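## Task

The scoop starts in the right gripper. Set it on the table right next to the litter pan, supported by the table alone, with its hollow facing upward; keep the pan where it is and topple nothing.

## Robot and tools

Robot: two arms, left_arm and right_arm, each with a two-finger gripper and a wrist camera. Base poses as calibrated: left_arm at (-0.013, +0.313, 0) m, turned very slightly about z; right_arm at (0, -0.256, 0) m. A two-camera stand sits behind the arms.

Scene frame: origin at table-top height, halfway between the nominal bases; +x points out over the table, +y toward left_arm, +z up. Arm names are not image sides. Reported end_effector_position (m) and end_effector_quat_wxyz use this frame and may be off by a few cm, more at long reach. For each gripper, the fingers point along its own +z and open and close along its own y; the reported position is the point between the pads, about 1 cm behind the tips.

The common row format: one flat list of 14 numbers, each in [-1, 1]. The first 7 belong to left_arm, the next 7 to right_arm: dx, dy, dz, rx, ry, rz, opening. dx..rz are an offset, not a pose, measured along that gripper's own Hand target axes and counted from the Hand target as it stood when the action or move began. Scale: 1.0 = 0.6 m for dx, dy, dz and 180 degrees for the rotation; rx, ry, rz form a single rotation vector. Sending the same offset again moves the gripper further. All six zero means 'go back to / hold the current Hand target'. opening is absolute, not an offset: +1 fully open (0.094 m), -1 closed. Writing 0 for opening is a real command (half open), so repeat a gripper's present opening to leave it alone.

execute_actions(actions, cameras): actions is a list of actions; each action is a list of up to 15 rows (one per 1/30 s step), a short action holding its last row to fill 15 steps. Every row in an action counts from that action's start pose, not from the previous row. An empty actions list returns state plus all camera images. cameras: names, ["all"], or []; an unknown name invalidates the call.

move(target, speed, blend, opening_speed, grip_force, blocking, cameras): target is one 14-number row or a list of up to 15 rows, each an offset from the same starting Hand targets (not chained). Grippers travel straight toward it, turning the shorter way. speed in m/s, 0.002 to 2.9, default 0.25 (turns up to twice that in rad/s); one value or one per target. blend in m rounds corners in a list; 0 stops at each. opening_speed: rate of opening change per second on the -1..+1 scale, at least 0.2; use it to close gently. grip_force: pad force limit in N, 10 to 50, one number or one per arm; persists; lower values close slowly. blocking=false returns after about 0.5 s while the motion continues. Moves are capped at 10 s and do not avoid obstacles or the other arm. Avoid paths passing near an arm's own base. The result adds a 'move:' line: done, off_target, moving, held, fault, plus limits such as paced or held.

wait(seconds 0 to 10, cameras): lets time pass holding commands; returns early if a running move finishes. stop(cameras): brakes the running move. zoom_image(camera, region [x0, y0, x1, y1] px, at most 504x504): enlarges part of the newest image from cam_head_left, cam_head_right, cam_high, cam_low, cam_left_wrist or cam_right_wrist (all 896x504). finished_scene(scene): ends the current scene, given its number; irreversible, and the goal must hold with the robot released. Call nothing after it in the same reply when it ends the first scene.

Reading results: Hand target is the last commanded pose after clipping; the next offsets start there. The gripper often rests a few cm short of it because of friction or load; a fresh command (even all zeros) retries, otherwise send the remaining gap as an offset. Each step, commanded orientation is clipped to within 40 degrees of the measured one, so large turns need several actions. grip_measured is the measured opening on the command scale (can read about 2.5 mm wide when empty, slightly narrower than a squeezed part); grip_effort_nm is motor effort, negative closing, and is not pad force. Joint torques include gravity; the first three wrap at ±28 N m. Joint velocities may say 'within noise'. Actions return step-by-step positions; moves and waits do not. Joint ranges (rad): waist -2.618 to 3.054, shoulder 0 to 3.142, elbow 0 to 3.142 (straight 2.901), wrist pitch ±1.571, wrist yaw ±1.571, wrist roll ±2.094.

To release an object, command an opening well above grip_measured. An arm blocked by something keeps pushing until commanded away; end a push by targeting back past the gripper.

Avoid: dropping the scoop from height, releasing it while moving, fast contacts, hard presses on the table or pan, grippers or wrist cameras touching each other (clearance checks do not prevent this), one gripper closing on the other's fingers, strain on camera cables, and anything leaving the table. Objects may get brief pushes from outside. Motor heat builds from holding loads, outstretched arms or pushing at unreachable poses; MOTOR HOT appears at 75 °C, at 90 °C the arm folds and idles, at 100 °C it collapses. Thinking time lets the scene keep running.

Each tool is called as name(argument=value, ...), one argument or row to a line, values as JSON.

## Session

execute_actions(
  actions=[],
)

Scene clock: 0.00 s.
left_arm: end_effector_position=(+0.3619, +0.3581, +0.4821) grip_measured=+1.000 grip_effort_nm=n/a end_effector_quat_wxyz=(+0.724, +0.128, +0.648, +0.199) | right_arm: end_effector_position=(+0.3702, -0.4982, +0.2771) grip_measured=-0.594 grip_effort_nm=n/a end_effector_quat_wxyz=(+0.298, -0.516, +0.633, -0.494)
Joint positions: left_arm=[0.166 1.088 1.247 -0.032 0.085 0.452 0.094] | right_arm=[-0.725 1.352 1.058 -0.071 -0.357 -1.845 0.019]
Joint velocities: within noise
Joint torques (N m): no reading
Heat: left arm: 32 °C; right arm: 36 °C.
Hand target: left_arm +0.3571, +0.3574, +0.4921; +0.732, +0.125, +0.639, +0.200 | right_arm +0.3713, -0.4973, +0.2975; +0.307, -0.509, +0.620, -0.512
Tool commands: left_gripper/opening=+1.0 right_gripper/opening=-0.980928

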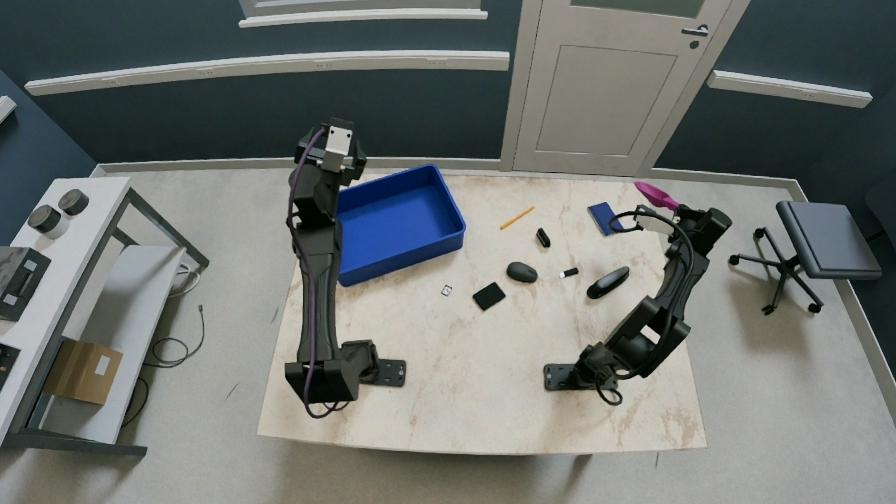

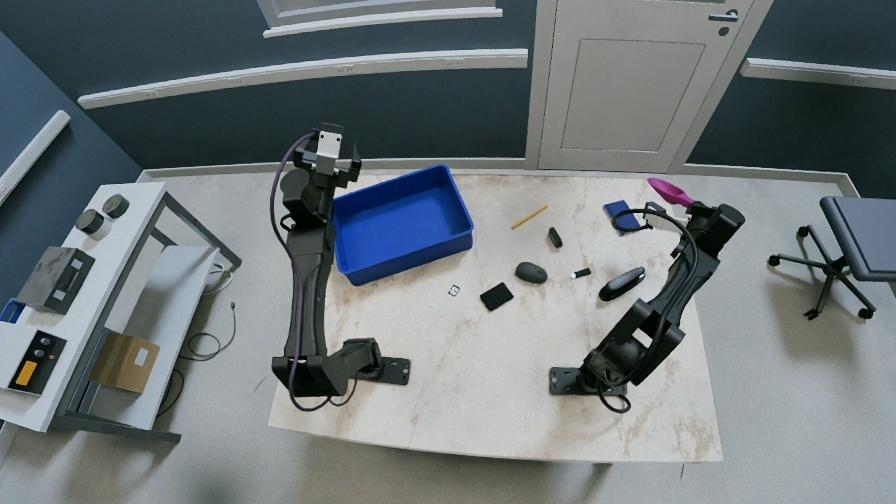

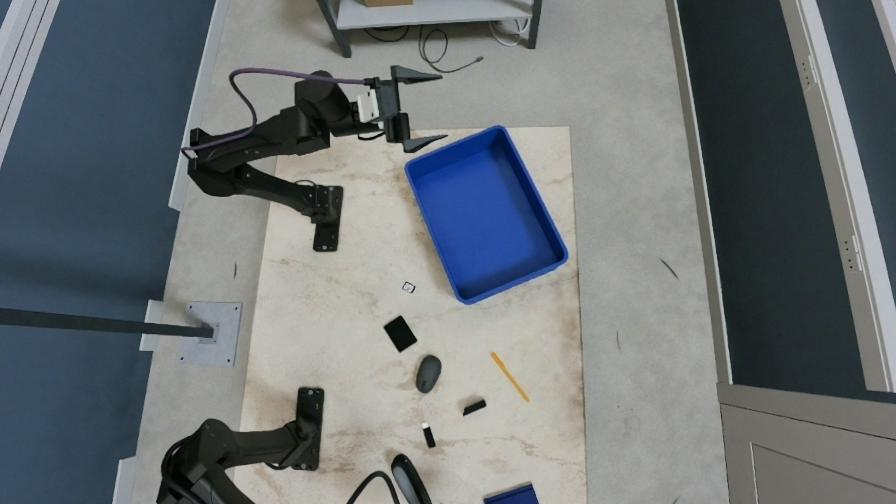

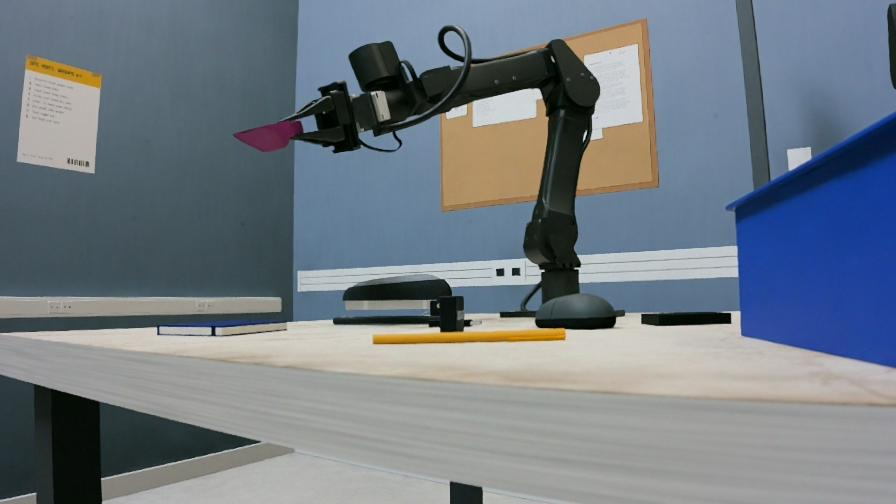

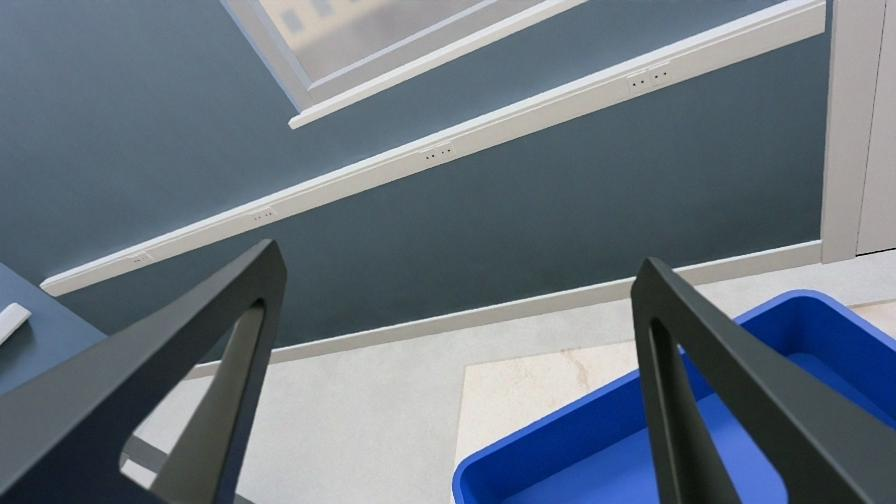

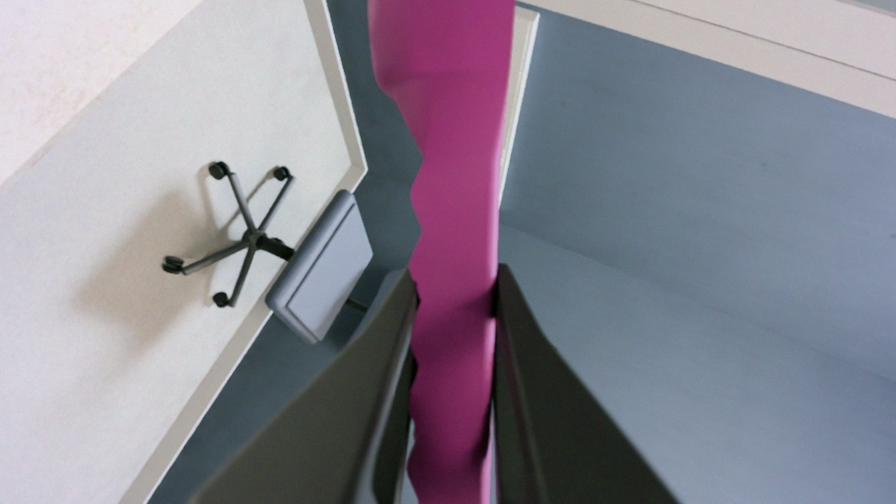

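zoom_image(
  camera="cam_right_wrist",
  region=[330, 0, 560, 320],
)

zoom_image(
  camera="cam_low",
  region=[220, 60, 420, 180],
)

zoom_image(
  camera="cam_head_right",
  region=[620, 150, 780, 270],
)

Scaled by 1.575.

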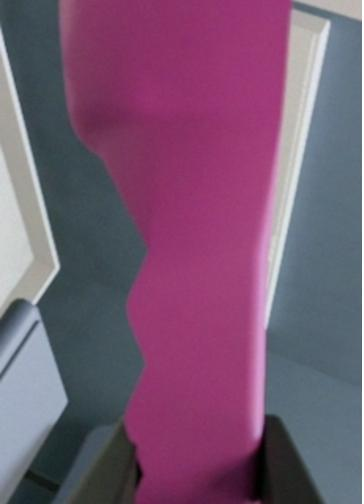

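Scaled by 2.520.

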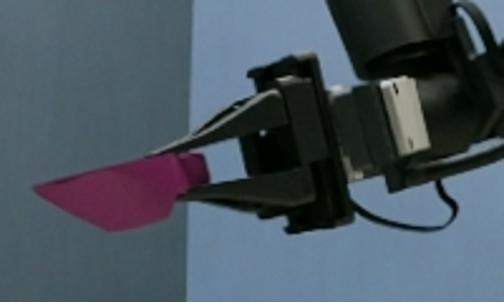

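Scaled by 3.150.

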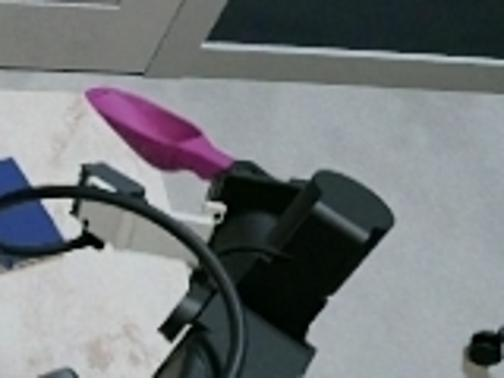

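move(
  target=[0,0,0,0,0,0,1, -0.972,0.1157,-0.407,0.0417,-0.6898,-0.2048,-0.98],
  speed=0.35,
  cameras=["all"],
)

Scene clock: 246.07 s.
left_arm: end_effector_position=(+0.3619, +0.3581, +0.4821) grip_measured=+1.000 grip_effort_nm=0.00 end_effector_quat_wxyz=(+0.724, +0.128, +0.648, +0.199) | right_arm: end_effector_position=(+0.2974, +0.1270, +0.2120) grip_measured=-0.594 grip_effort_nm=-1.04 end_effector_quat_wxyz=(-0.622, +0.774, +0.070, -0.093)
Joint positions: left_arm=[0.166 1.088 1.247 -0.032 0.085 0.452 0.094] | right_arm=[0.554 1.889 1.326 -0.038 -1.194 -2.08 0.019]
Joint torques (N m): left_arm=[-0.08 -4.08 7.71 1.79 -0.05 -0.05] | right_arm=[-0.18 -7.77 9.31 1.51 -0.67 -0.04]
Heat: left arm: 43 °C; right arm: 44 °C.
Hand target: left_arm +0.3571, +0.3574, +0.4921; +0.732, +0.125, +0.639, +0.200 | right_arm +0.3001, +0.1300, +0.2197; -0.562, +0.803, +0.161, -0.112
Off the commanded pose: left_arm 0.011 m, 2 deg | right_arm 0.009 m, 13 deg.
joint sent to its limit (right arm) — joint 6 (wrist roll), lower limit. The joint targets are off in orientation, not in position.
move: off_target (left_arm, right_arm)

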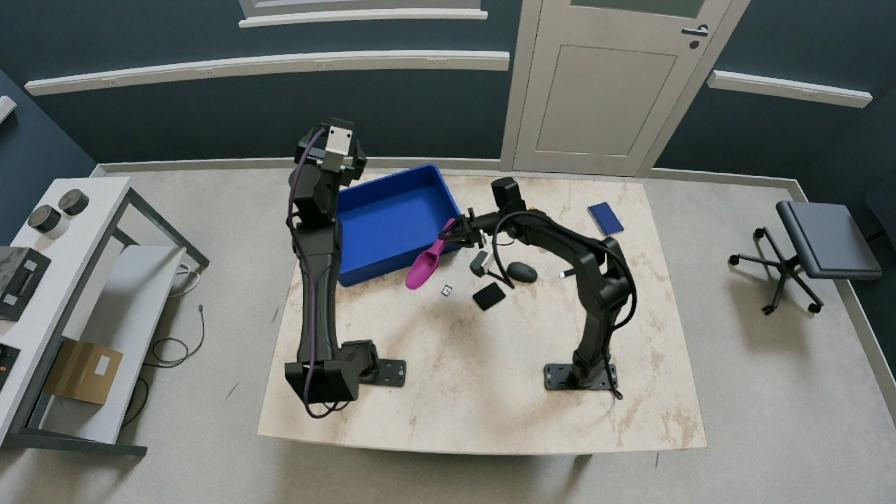

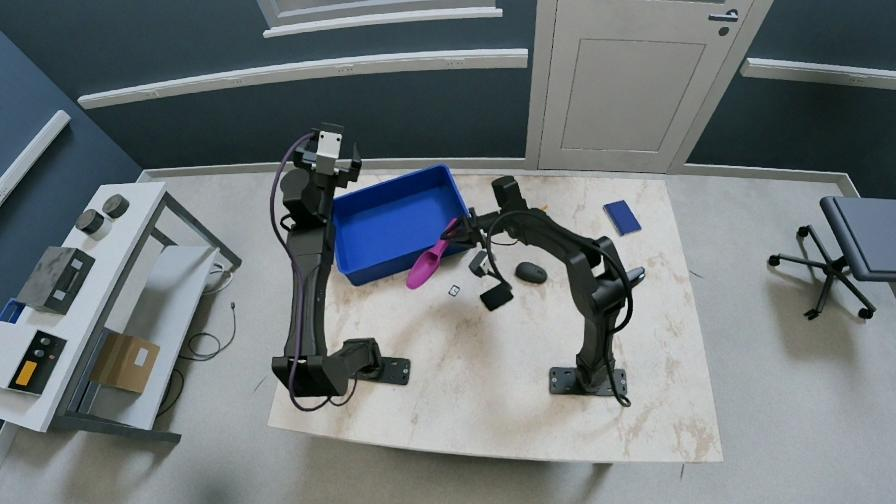

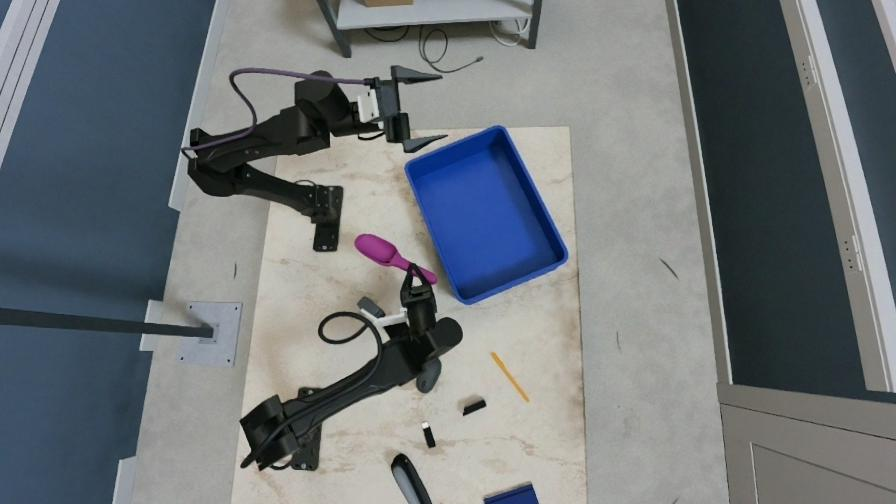

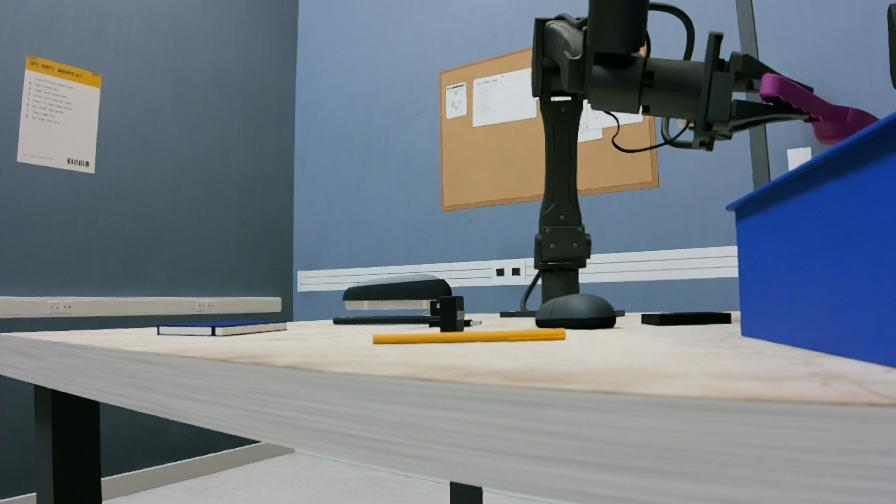

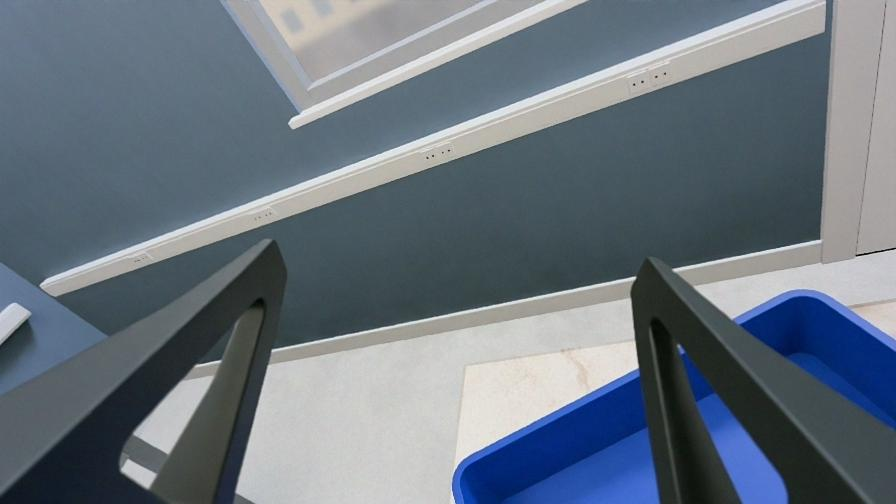

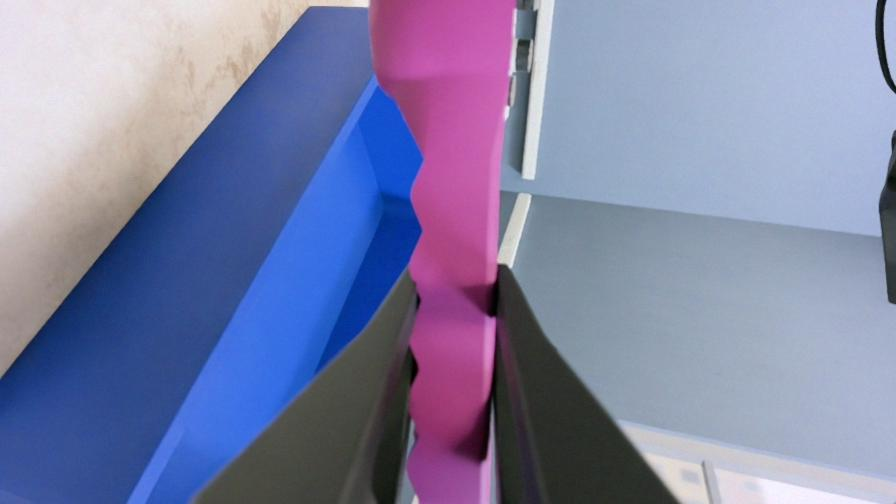

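move(
  target=[0,0,0,0,0,0,1, 0.0382,0.1575,0.1019,-0.026,0.2493,0.1037,-0.98],
  speed=0.25,
  cameras=["cam_high","cam_right_wrist","cam_low"],
)

Scene clock: 366.77 s.
left_arm: end_effector_position=(+0.3619, +0.3581, +0.4821) grip_measured=+1.000 grip_effort_nm=0.00 end_effector_quat_wxyz=(+0.724, +0.128, +0.648, +0.199) | right_arm: end_effector_position=(+0.3115, +0.1575, +0.0995) grip_measured=-0.594 grip_effort_nm=-1.03 end_effector_quat_wxyz=(-0.506, +0.833, -0.188, +0.122)
Joint positions: left_arm=[0.166 1.088 1.247 -0.032 0.085 0.452 0.094] | right_arm=[0.839 1.879 0.977 0.411 -0.242 -1.713 0.019]
Joint torques (N m): left_arm=[-0.09 -4.11 7.68 1.79 -0.04 -0.06] | right_arm=[0.25 -9.5 5.97 2.18 -0.15 0.21]
Heat: left arm: 45 °C; right arm: 41 °C.
Hand target: left_arm +0.3571, +0.3574, +0.4921; +0.732, +0.125, +0.639, +0.200 | right_arm +0.3118, +0.1619, +0.1101; -0.524, +0.822, -0.190, +0.121
Off the commanded pose: left_arm 0.011 m, 2 deg | right_arm 0.011 m, 2 deg.
move: off_target (left_arm, right_arm)
Images, in order (width x height): cam_high 896x504, cam_low 896x504, cam_right_wrist 896x504.

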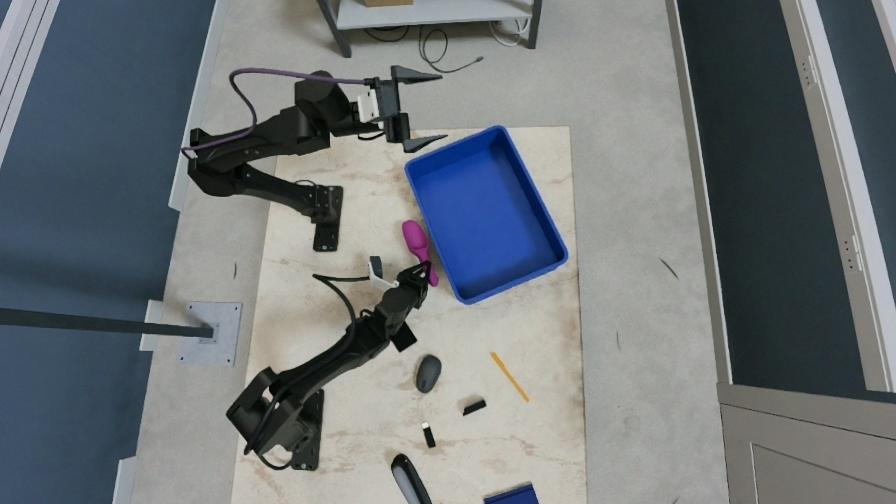

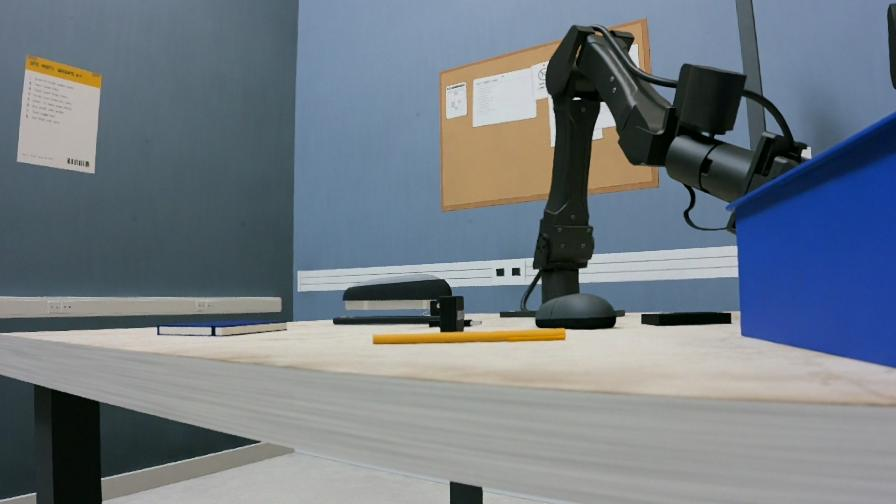

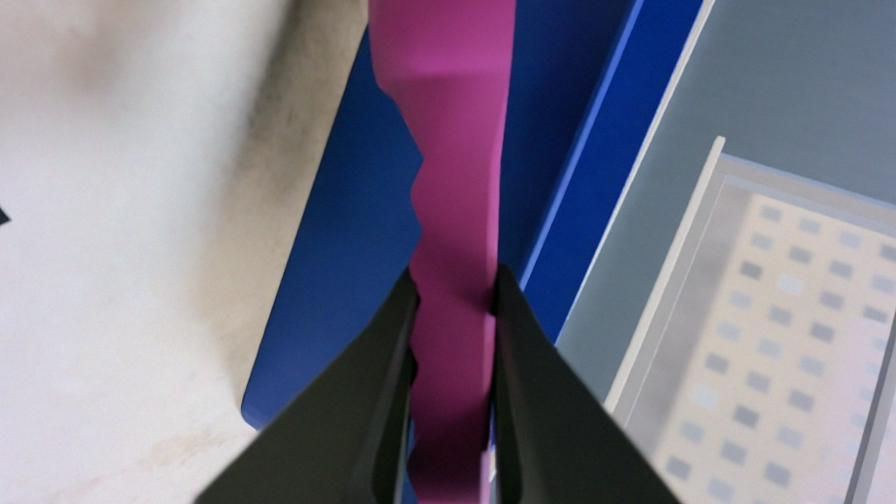

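move(
  target=[0,0,0,0,0,0,1,0,0.0634,0.0296,0,0,0,-0.98],
  speed=0.06,
  cameras=["cam_right_wrist","cam_high","cam_low"],
)

Scene clock: 413.50 s.
left_arm: end_effector_position=(+0.3619, +0.3581, +0.4821) grip_measured=+1.000 grip_effort_nm=0.00 end_effector_quat_wxyz=(+0.724, +0.128, +0.648, +0.199) | right_arm: end_effector_position=(+0.3121, +0.1578, +0.0680) grip_measured=-0.594 grip_effort_nm=-1.03 end_effector_quat_wxyz=(-0.514, +0.828, -0.186, +0.127)
Joint positions: left_arm=[0.166 1.088 1.247 -0.032 0.085 0.452 0.094] | right_arm=[0.839 1.972 0.924 0.578 -0.241 -1.713 0.019]
Joint torques (N m): left_arm=[-0.08 -4.07 7.71 1.8 -0.04 -0.05] | right_arm=[0.31 -7.87 5.49 2.19 -0.14 0.21]
Heat: left arm: 45 °C; right arm: 45 °C.
Hand target: left_arm +0.3571, +0.3574, +0.4921; +0.732, +0.125, +0.639, +0.200 | right_arm +0.3118, +0.1619, +0.0681; -0.524, +0.822, -0.190, +0.121
Off the commanded pose: left_arm 0.011 m, 2 deg | right_arm 0.004 m, 2 deg.
move: off_target (left_arm)
Images, in order (width x height): cam_high 896x504, cam_low 896x504, cam_right_wrist 896x504.

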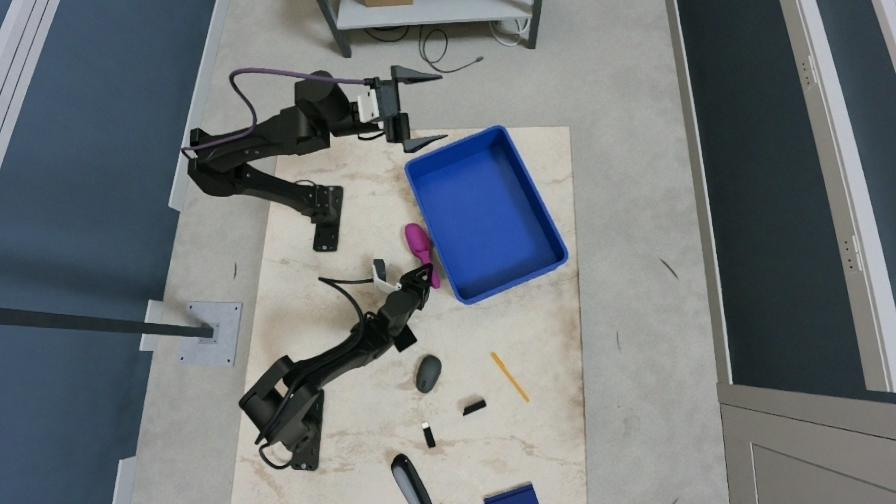

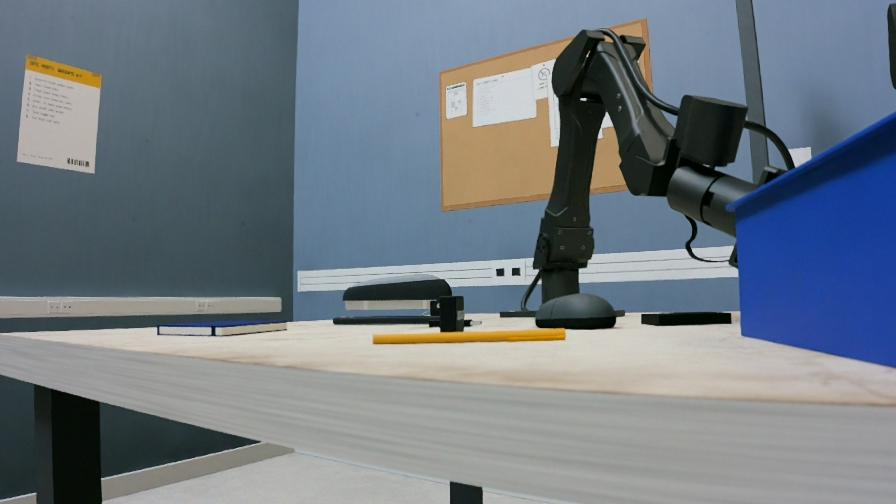

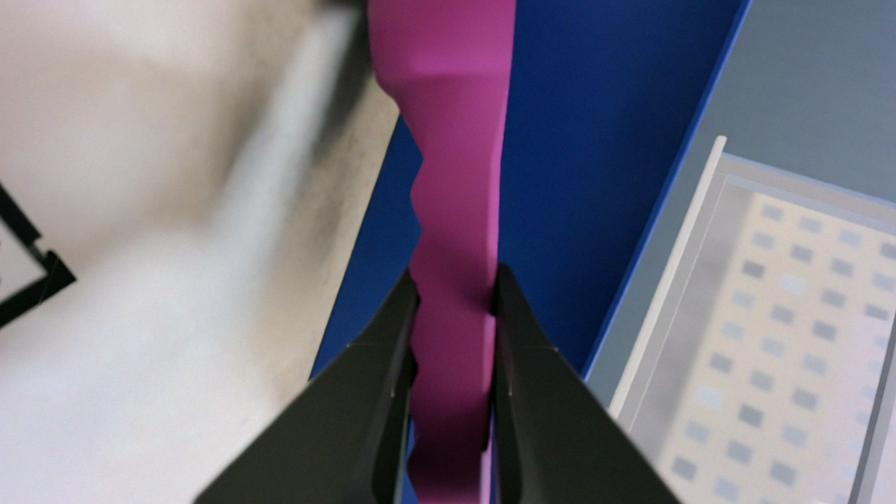

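move(
  target=[
    [0,0,0,0,0,0,1,0.01102,0.00696,0.01703,0,0,0,-0.98],
    [0,0,0,0,0,0,1,0.01102,0.01602,0.02126,0,0,0,-0.98],
  ],
  speed=[0.05,0.02],
  blend=[0.003,0],
  cameras=["cam_right_wrist"],
)

Scene clock: 469.50 s.
left_arm: end_effector_position=(+0.3619, +0.3581, +0.4821) grip_measured=+1.000 grip_effort_nm=0.00 end_effector_quat_wxyz=(+0.724, +0.128, +0.648, +0.199) | right_arm: end_effector_position=(+0.3149, +0.1621, +0.0543) grip_measured=-0.594 grip_effort_nm=-1.03 end_effector_quat_wxyz=(-0.518, +0.826, -0.185, +0.126)
Joint positions: left_arm=[0.166 1.088 1.247 -0.032 0.085 0.452 0.094] | right_arm=[0.838 2.032 0.93 0.64 -0.247 -1.71 0.019]
Joint torques (N m): left_arm=[-0.08 -4.04 7.76 1.79 -0.02 -0.06] | right_arm=[-0.79 -7.43 7.23 1.95 -0.19 0.15]
Heat: left arm: 46 °C; right arm: 46 °C.
Hand target: left_arm +0.3571, +0.3574, +0.4921; +0.732, +0.125, +0.639, +0.200 | right_arm +0.3209, +0.1659, +0.0539; -0.524, +0.822, -0.190, +0.121
Off the commanded pose: left_arm 0.011 m, 2 deg | right_arm 0.007 m, 1 deg.
move: off_target (left_arm)
Images, in order (width x height): cam_right_wrist 896x504.

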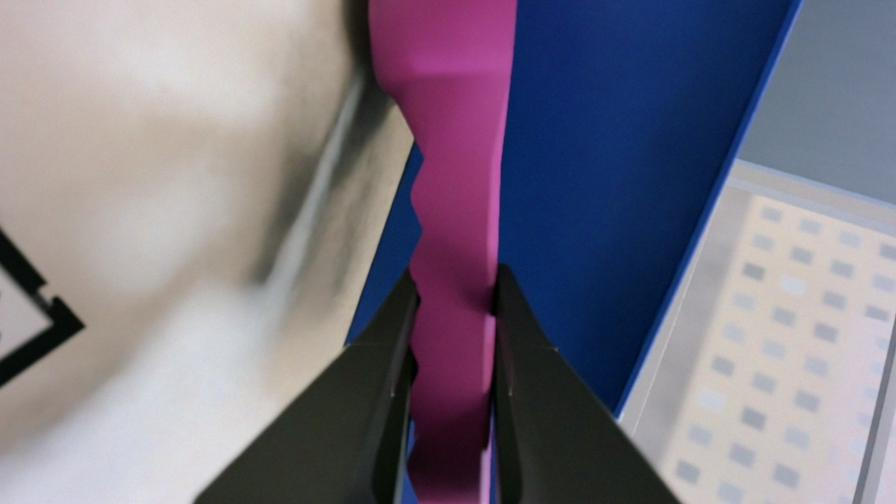

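move(
  target=[0,0,0,0,0,0,1,0,0.01208,0.00563,0,0,0,-0.98],
  speed=0.02,
  cameras=["cam_right_wrist"],
)

Scene clock: 499.80 s.
left_arm: end_effector_position=(+0.3619, +0.3581, +0.4821) grip_measured=+1.000 grip_effort_nm=0.00 end_effector_quat_wxyz=(+0.724, +0.128, +0.648, +0.199) | right_arm: end_effector_position=(+0.3165, +0.1648, +0.0529) grip_measured=-0.594 grip_effort_nm=-1.03 end_effector_quat_wxyz=(-0.526, +0.821, -0.181, +0.128)
Joint positions: left_arm=[0.166 1.088 1.247 -0.032 0.085 0.452 0.094] | right_arm=[0.838 2.054 0.93 0.684 -0.251 -1.709 0.019]
Joint torques (N m): left_arm=[-0.1 -4.11 7.76 1.79 -0.04 -0.07] | right_arm=[-0.79 -7.25 6.64 1.81 -0.14 0.11]
Heat: left arm: 46 °C; right arm: 44 °C.
Hand target: left_arm +0.3571, +0.3574, +0.4921; +0.732, +0.125, +0.639, +0.200 | right_arm +0.3209, +0.1659, +0.0458; -0.524, +0.822, -0.190, +0.121
Off the commanded pose: left_arm 0.011 m, 2 deg | right_arm 0.008 m, 1 deg.
move: off_target (left_arm)
Images, in order (width x height): cam_right_wrist 896x504.

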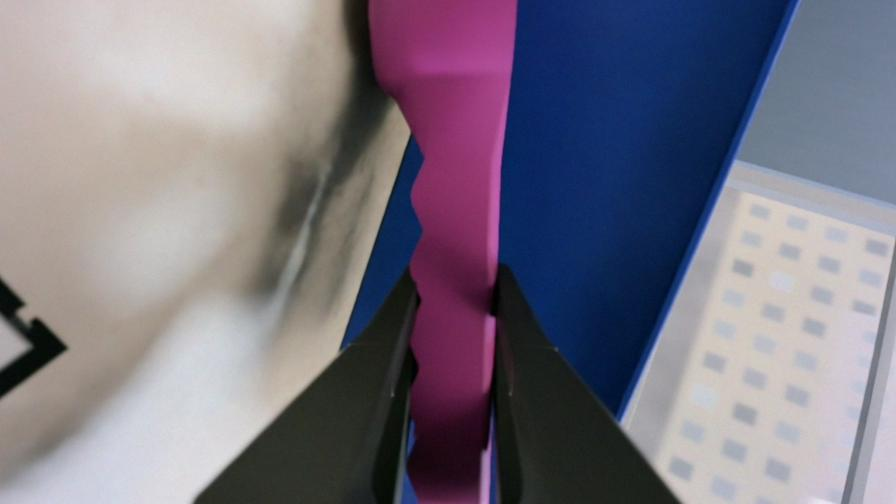

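move(
  target=[
    [0,0,0,0,0,0,1,0,-0.01314,-0.00613,0,0,0,-0.98],
    [0,0,0,0,0,0,1,0,-0.01314,-0.00613,0,0,0,1.0],
  ],
  speed=[0.03,0.03],
  opening_speed=0.6,
  cameras=["cam_right_wrist","cam_high"],
)

Scene clock: 531.03 s.
left_arm: end_effector_position=(+0.3619, +0.3581, +0.4821) grip_measured=+1.000 grip_effort_nm=0.00 end_effector_quat_wxyz=(+0.724, +0.128, +0.648, +0.199) | right_arm: end_effector_position=(+0.3163, +0.1656, +0.0526) grip_measured=+0.997 grip_effort_nm=0.13 end_effector_quat_wxyz=(-0.525, +0.822, -0.181, +0.125)
Joint positions: left_arm=[0.166 1.088 1.247 -0.032 0.085 0.452 0.094] | right_arm=[0.838 2.054 0.937 0.671 -0.255 -1.708 0.094]
Joint torques (N m): left_arm=[-0.02 -4.15 7.73 1.8 -0.04 -0.09] | right_arm=[-0.76 -9.54 6.67 1.6 -0.09 0.11]
Heat: left arm: 46 °C; right arm: 44 °C.
Hand target: left_arm +0.3571, +0.3574, +0.4921; +0.732, +0.125, +0.639, +0.200 | right_arm +0.3209, +0.1659, +0.0546; -0.524, +0.822, -0.190, +0.121
Off the commanded pose: left_arm 0.011 m, 2 deg | right_arm 0.005 m, 1 deg.
move: off_target (left_arm)
Images, in order (width x height): cam_high 896x504, cam_right_wrist 896x504.

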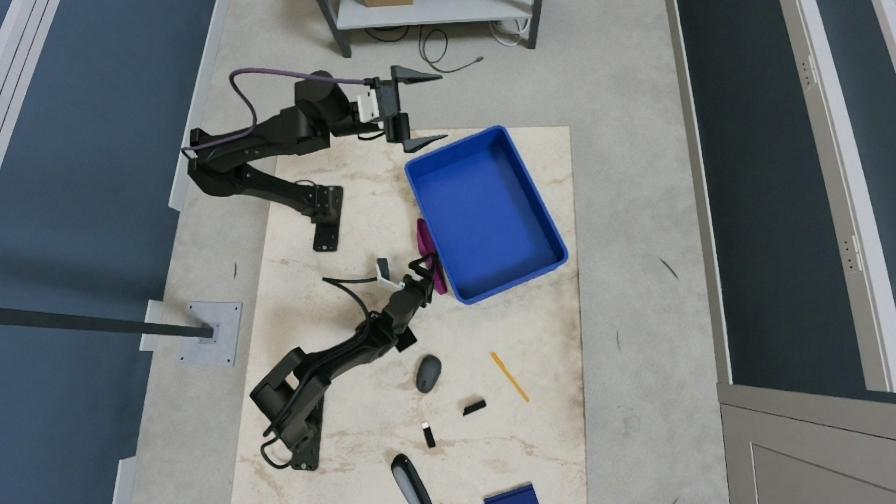

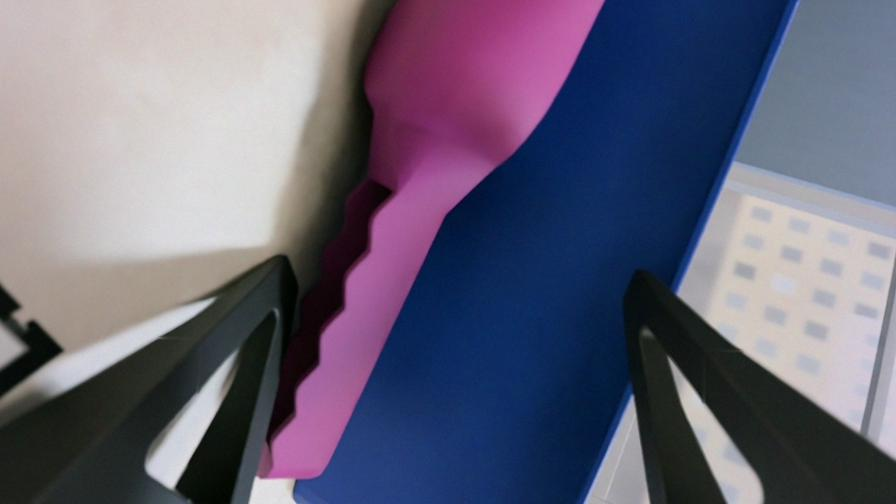

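zoom_image(
  camera="cam_high",
  region=[380, 190, 490, 310],
)

zoom_image(
  camera="cam_right_wrist",
  region=[200, 0, 704, 504],
)

Scaled by 4.200.

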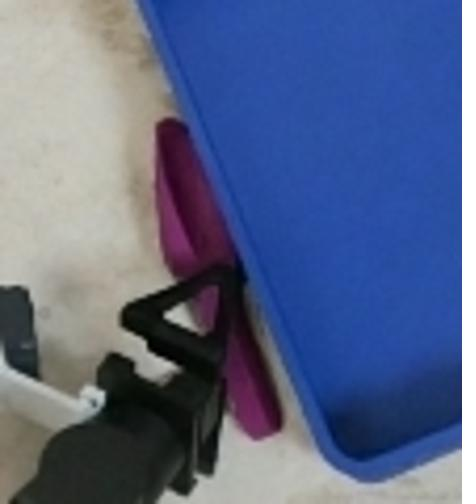

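Scaled by 1.000.

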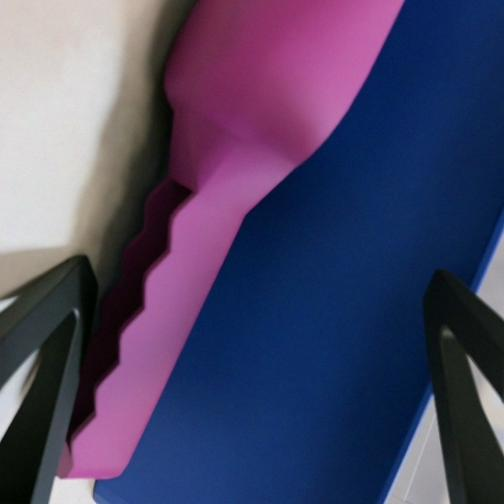

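zoom_image(
  camera="cam_high",
  region=[400, 205, 464, 305],
)

Scaled by 5.040.

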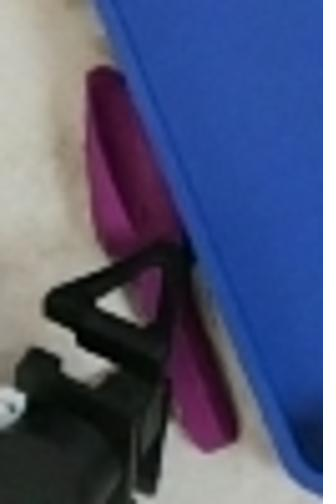

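move(
  target=[
    [0,0,0,0,0,0,1,0,0.0317,-0.06798,0,0,0,1],
    [0.35033,-0.45709,-0.22544,0.3483,0.2929,0.2566,1,0,-0.05095,-0.36398,0,0,0,1],
  ],
  speed=[0.06,0.4],
  blend=[0.005,0],
  cameras=["cam_high","cam_left_wrist","cam_right_wrist"],
)

Scene clock: 826.83 s.
left_arm: end_effector_position=(+0.2778, +0.2020, +0.1575) grip_measured=+1.000 grip_effort_nm=-0.01 end_effector_quat_wxyz=(+0.097, +0.594, +0.787, +0.135) | right_arm: end_effector_position=(+0.2402, -0.0011, +0.1614) grip_measured=+0.998 grip_effort_nm=0.11 end_effector_quat_wxyz=(-0.510, +0.829, -0.196, +0.119)
Joint positions: left_arm=[-0.496 1.493 1.31 -1.152 -0.239 0.817 0.094] | right_arm=[0.574 1.101 0.556 0.013 -0.473 -1.83 0.094]
Joint torques (N m): left_arm=[-0.64 -6.08 9.14 0.62 -0.25 -0.11] | right_arm=[-0.79 -4.86 7.86 1.72 -0.36 0.02]
Heat: left arm: 46 °C; right arm: 43 °C.
Hand target: left_arm +0.2818, +0.1990, +0.1649; +0.104, +0.590, +0.789, +0.139 | right_arm +0.2399, -0.0005, +0.1745; -0.524, +0.822, -0.190, +0.121
Off the commanded pose: left_arm 0.009 m, 1 deg | right_arm 0.013 m, 2 deg.
move: off_target (right_arm)
Images, in order (width x height): cam_high 896x504, cam_left_wrist 896x504, cam_right_wrist 896x504.

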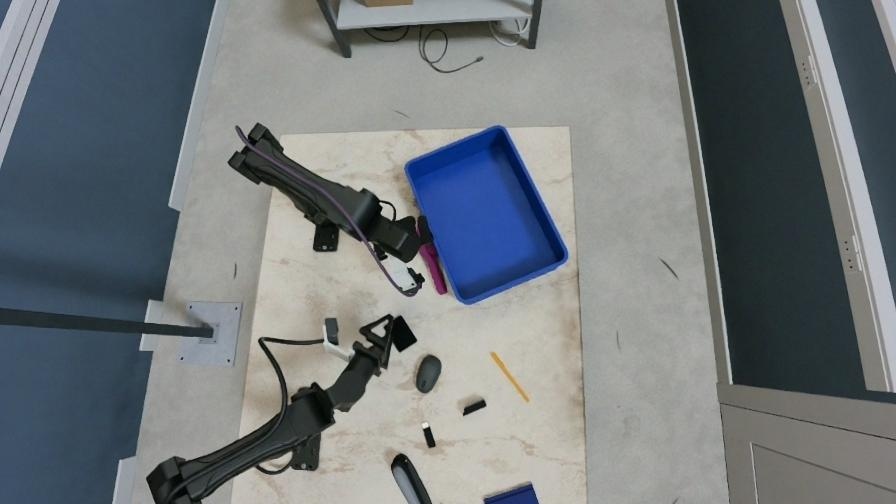

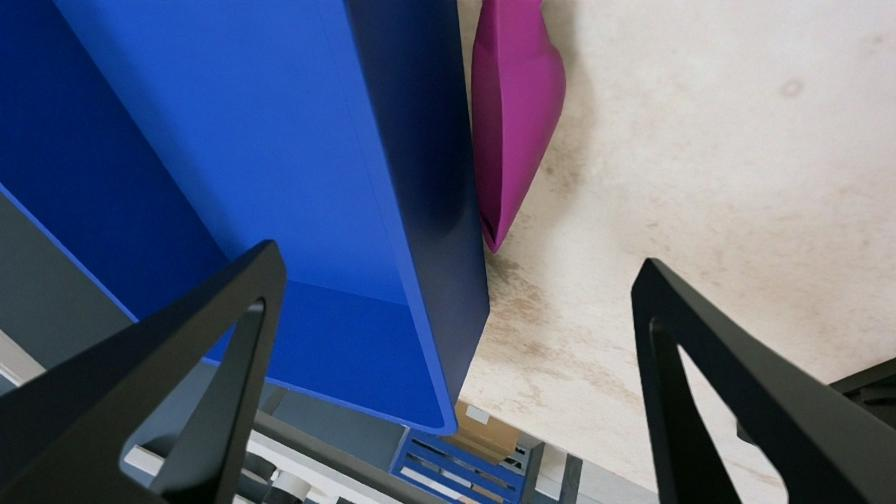

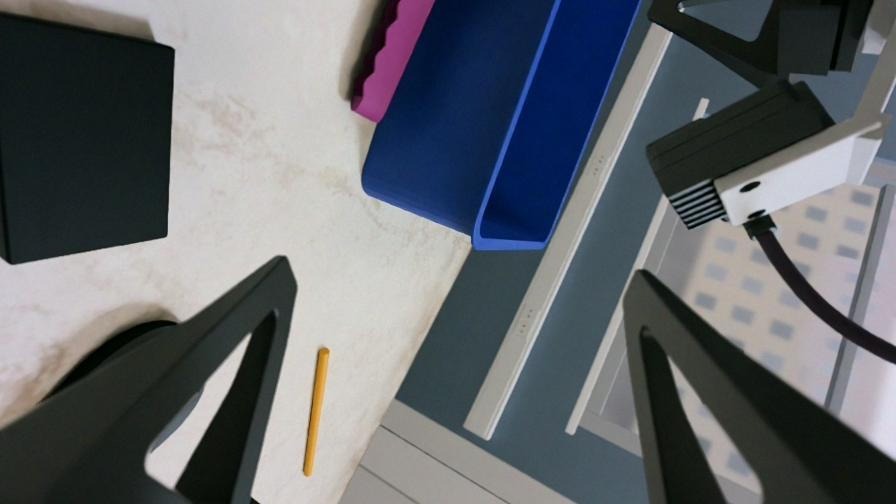

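zoom_image(
  camera="cam_left_wrist",
  region=[420, 0, 620, 270],
)

Scaled by 1.867.

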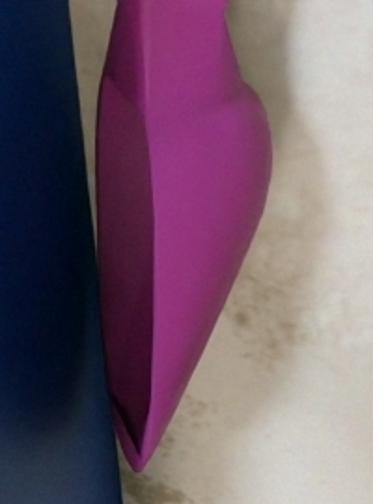

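move(
  target=[0.0016,-0.04345,0.12067,0,0,0,-0.05,0,0,0,0,0,0,1],
  speed=0.12,
  cameras=["cam_left_wrist"],
)

Scene clock: 1013.33 s.
left_arm: end_effector_position=(+0.2797, +0.2010, +0.0922) grip_measured=-0.047 grip_effort_nm=-0.16 end_effector_quat_wxyz=(+0.104, +0.592, +0.788, +0.136) | right_arm: end_effector_position=(+0.2401, -0.0011, +0.1612) grip_measured=+0.998 grip_effort_nm=0.11 end_effector_quat_wxyz=(-0.510, +0.829, -0.196, +0.119)
Joint positions: left_arm=[-0.496 1.508 1.06 -0.874 -0.239 0.816 0.045] | right_arm=[0.574 1.101 0.556 0.012 -0.473 -1.83 0.094]
Joint torques (N m): left_arm=[-0.4 -5.71 5.41 0.86 -0.22 -0.09] | right_arm=[-0.76 -4.88 7.88 1.71 -0.36 0.04]
Heat: left arm: 37 °C; right arm: 42 °C.
Hand target: left_arm +0.2818, +0.2000, +0.0880; +0.104, +0.590, +0.789, +0.139 | right_arm +0.2398, -0.0005, +0.1745; -0.524, +0.822, -0.190, +0.121
Off the commanded pose: left_arm 0.005 m, 0 deg | right_arm 0.013 m, 2 deg.
move: off_target (right_arm)
Images, in order (width x height): cam_left_wrist 896x504.

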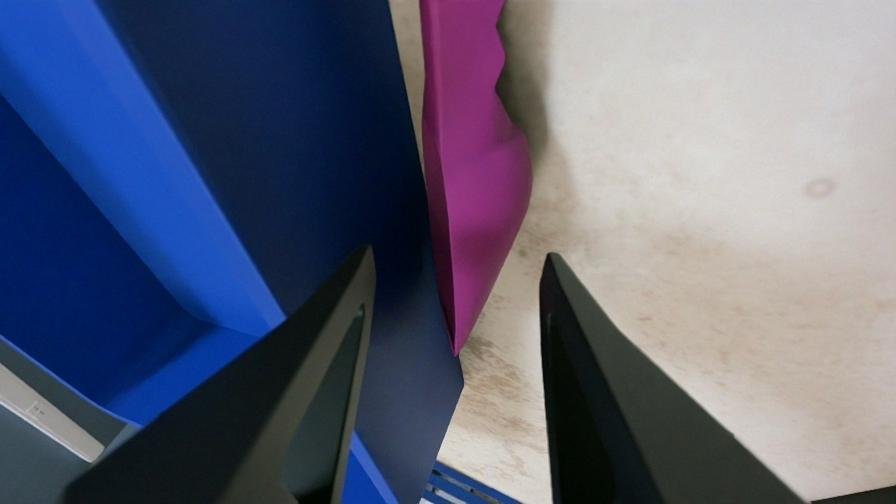

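zoom_image(
  camera="cam_left_wrist",
  region=[360, 60, 580, 380],
)

Scaled by 1.575.

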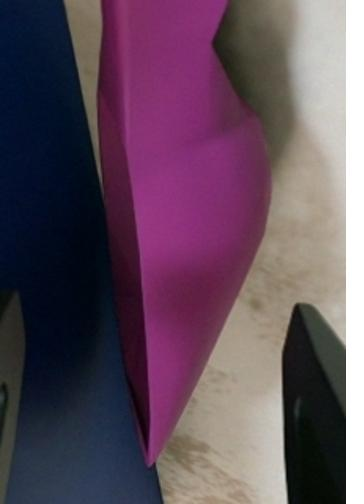

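move(
  target=[0,-0.02423,0.06651,0,0,0,-0.05,0,0,0,0,0,0,1],
  speed=0.06,
  cameras=["cam_left_wrist"],
)

Scene clock: 1035.00 s.
left_arm: end_effector_position=(+0.2807, +0.2006, +0.0506) grip_measured=-0.047 grip_effort_nm=-0.16 end_effector_quat_wxyz=(+0.105, +0.592, +0.787, +0.137) | right_arm: end_effector_position=(+0.2401, -0.0011, +0.1612) grip_measured=+0.998 grip_effort_nm=0.11 end_effector_quat_wxyz=(-0.510, +0.829, -0.196, +0.119)
Joint positions: left_arm=[-0.496 1.559 0.935 -0.696 -0.24 0.816 0.045] | right_arm=[0.574 1.101 0.556 0.012 -0.473 -1.83 0.094]
Joint torques (N m): left_arm=[-0.42 -5.75 5.01 0.88 -0.23 -0.08] | right_arm=[-0.72 -4.9 7.83 1.71 -0.37 0.03]
Heat: left arm: 37 °C; right arm: 42 °C.
Hand target: left_arm +0.2819, +0.2000, +0.0456; +0.104, +0.590, +0.789, +0.139 | right_arm +0.2398, -0.0005, +0.1745; -0.524, +0.822, -0.190, +0.121
Off the commanded pose: left_arm 0.005 m, 0 deg | right_arm 0.013 m, 2 deg.
move: off_target (right_arm)
Images, in order (width x height): cam_left_wrist 896x504.

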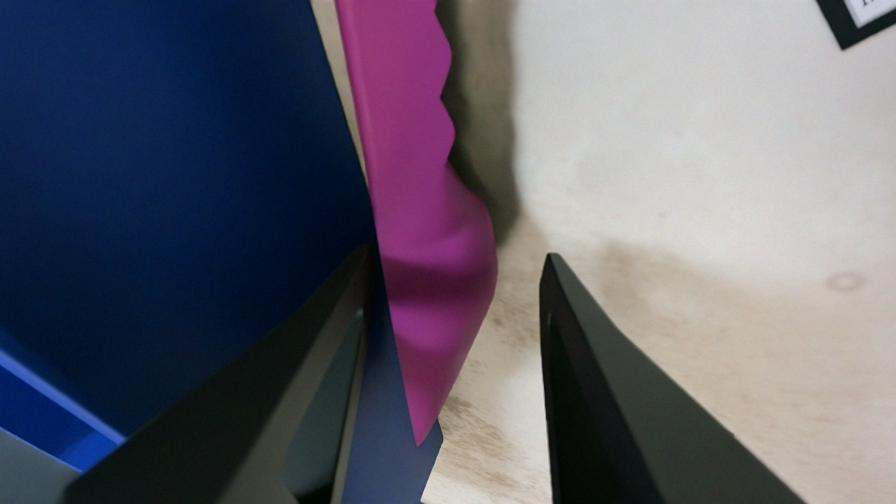

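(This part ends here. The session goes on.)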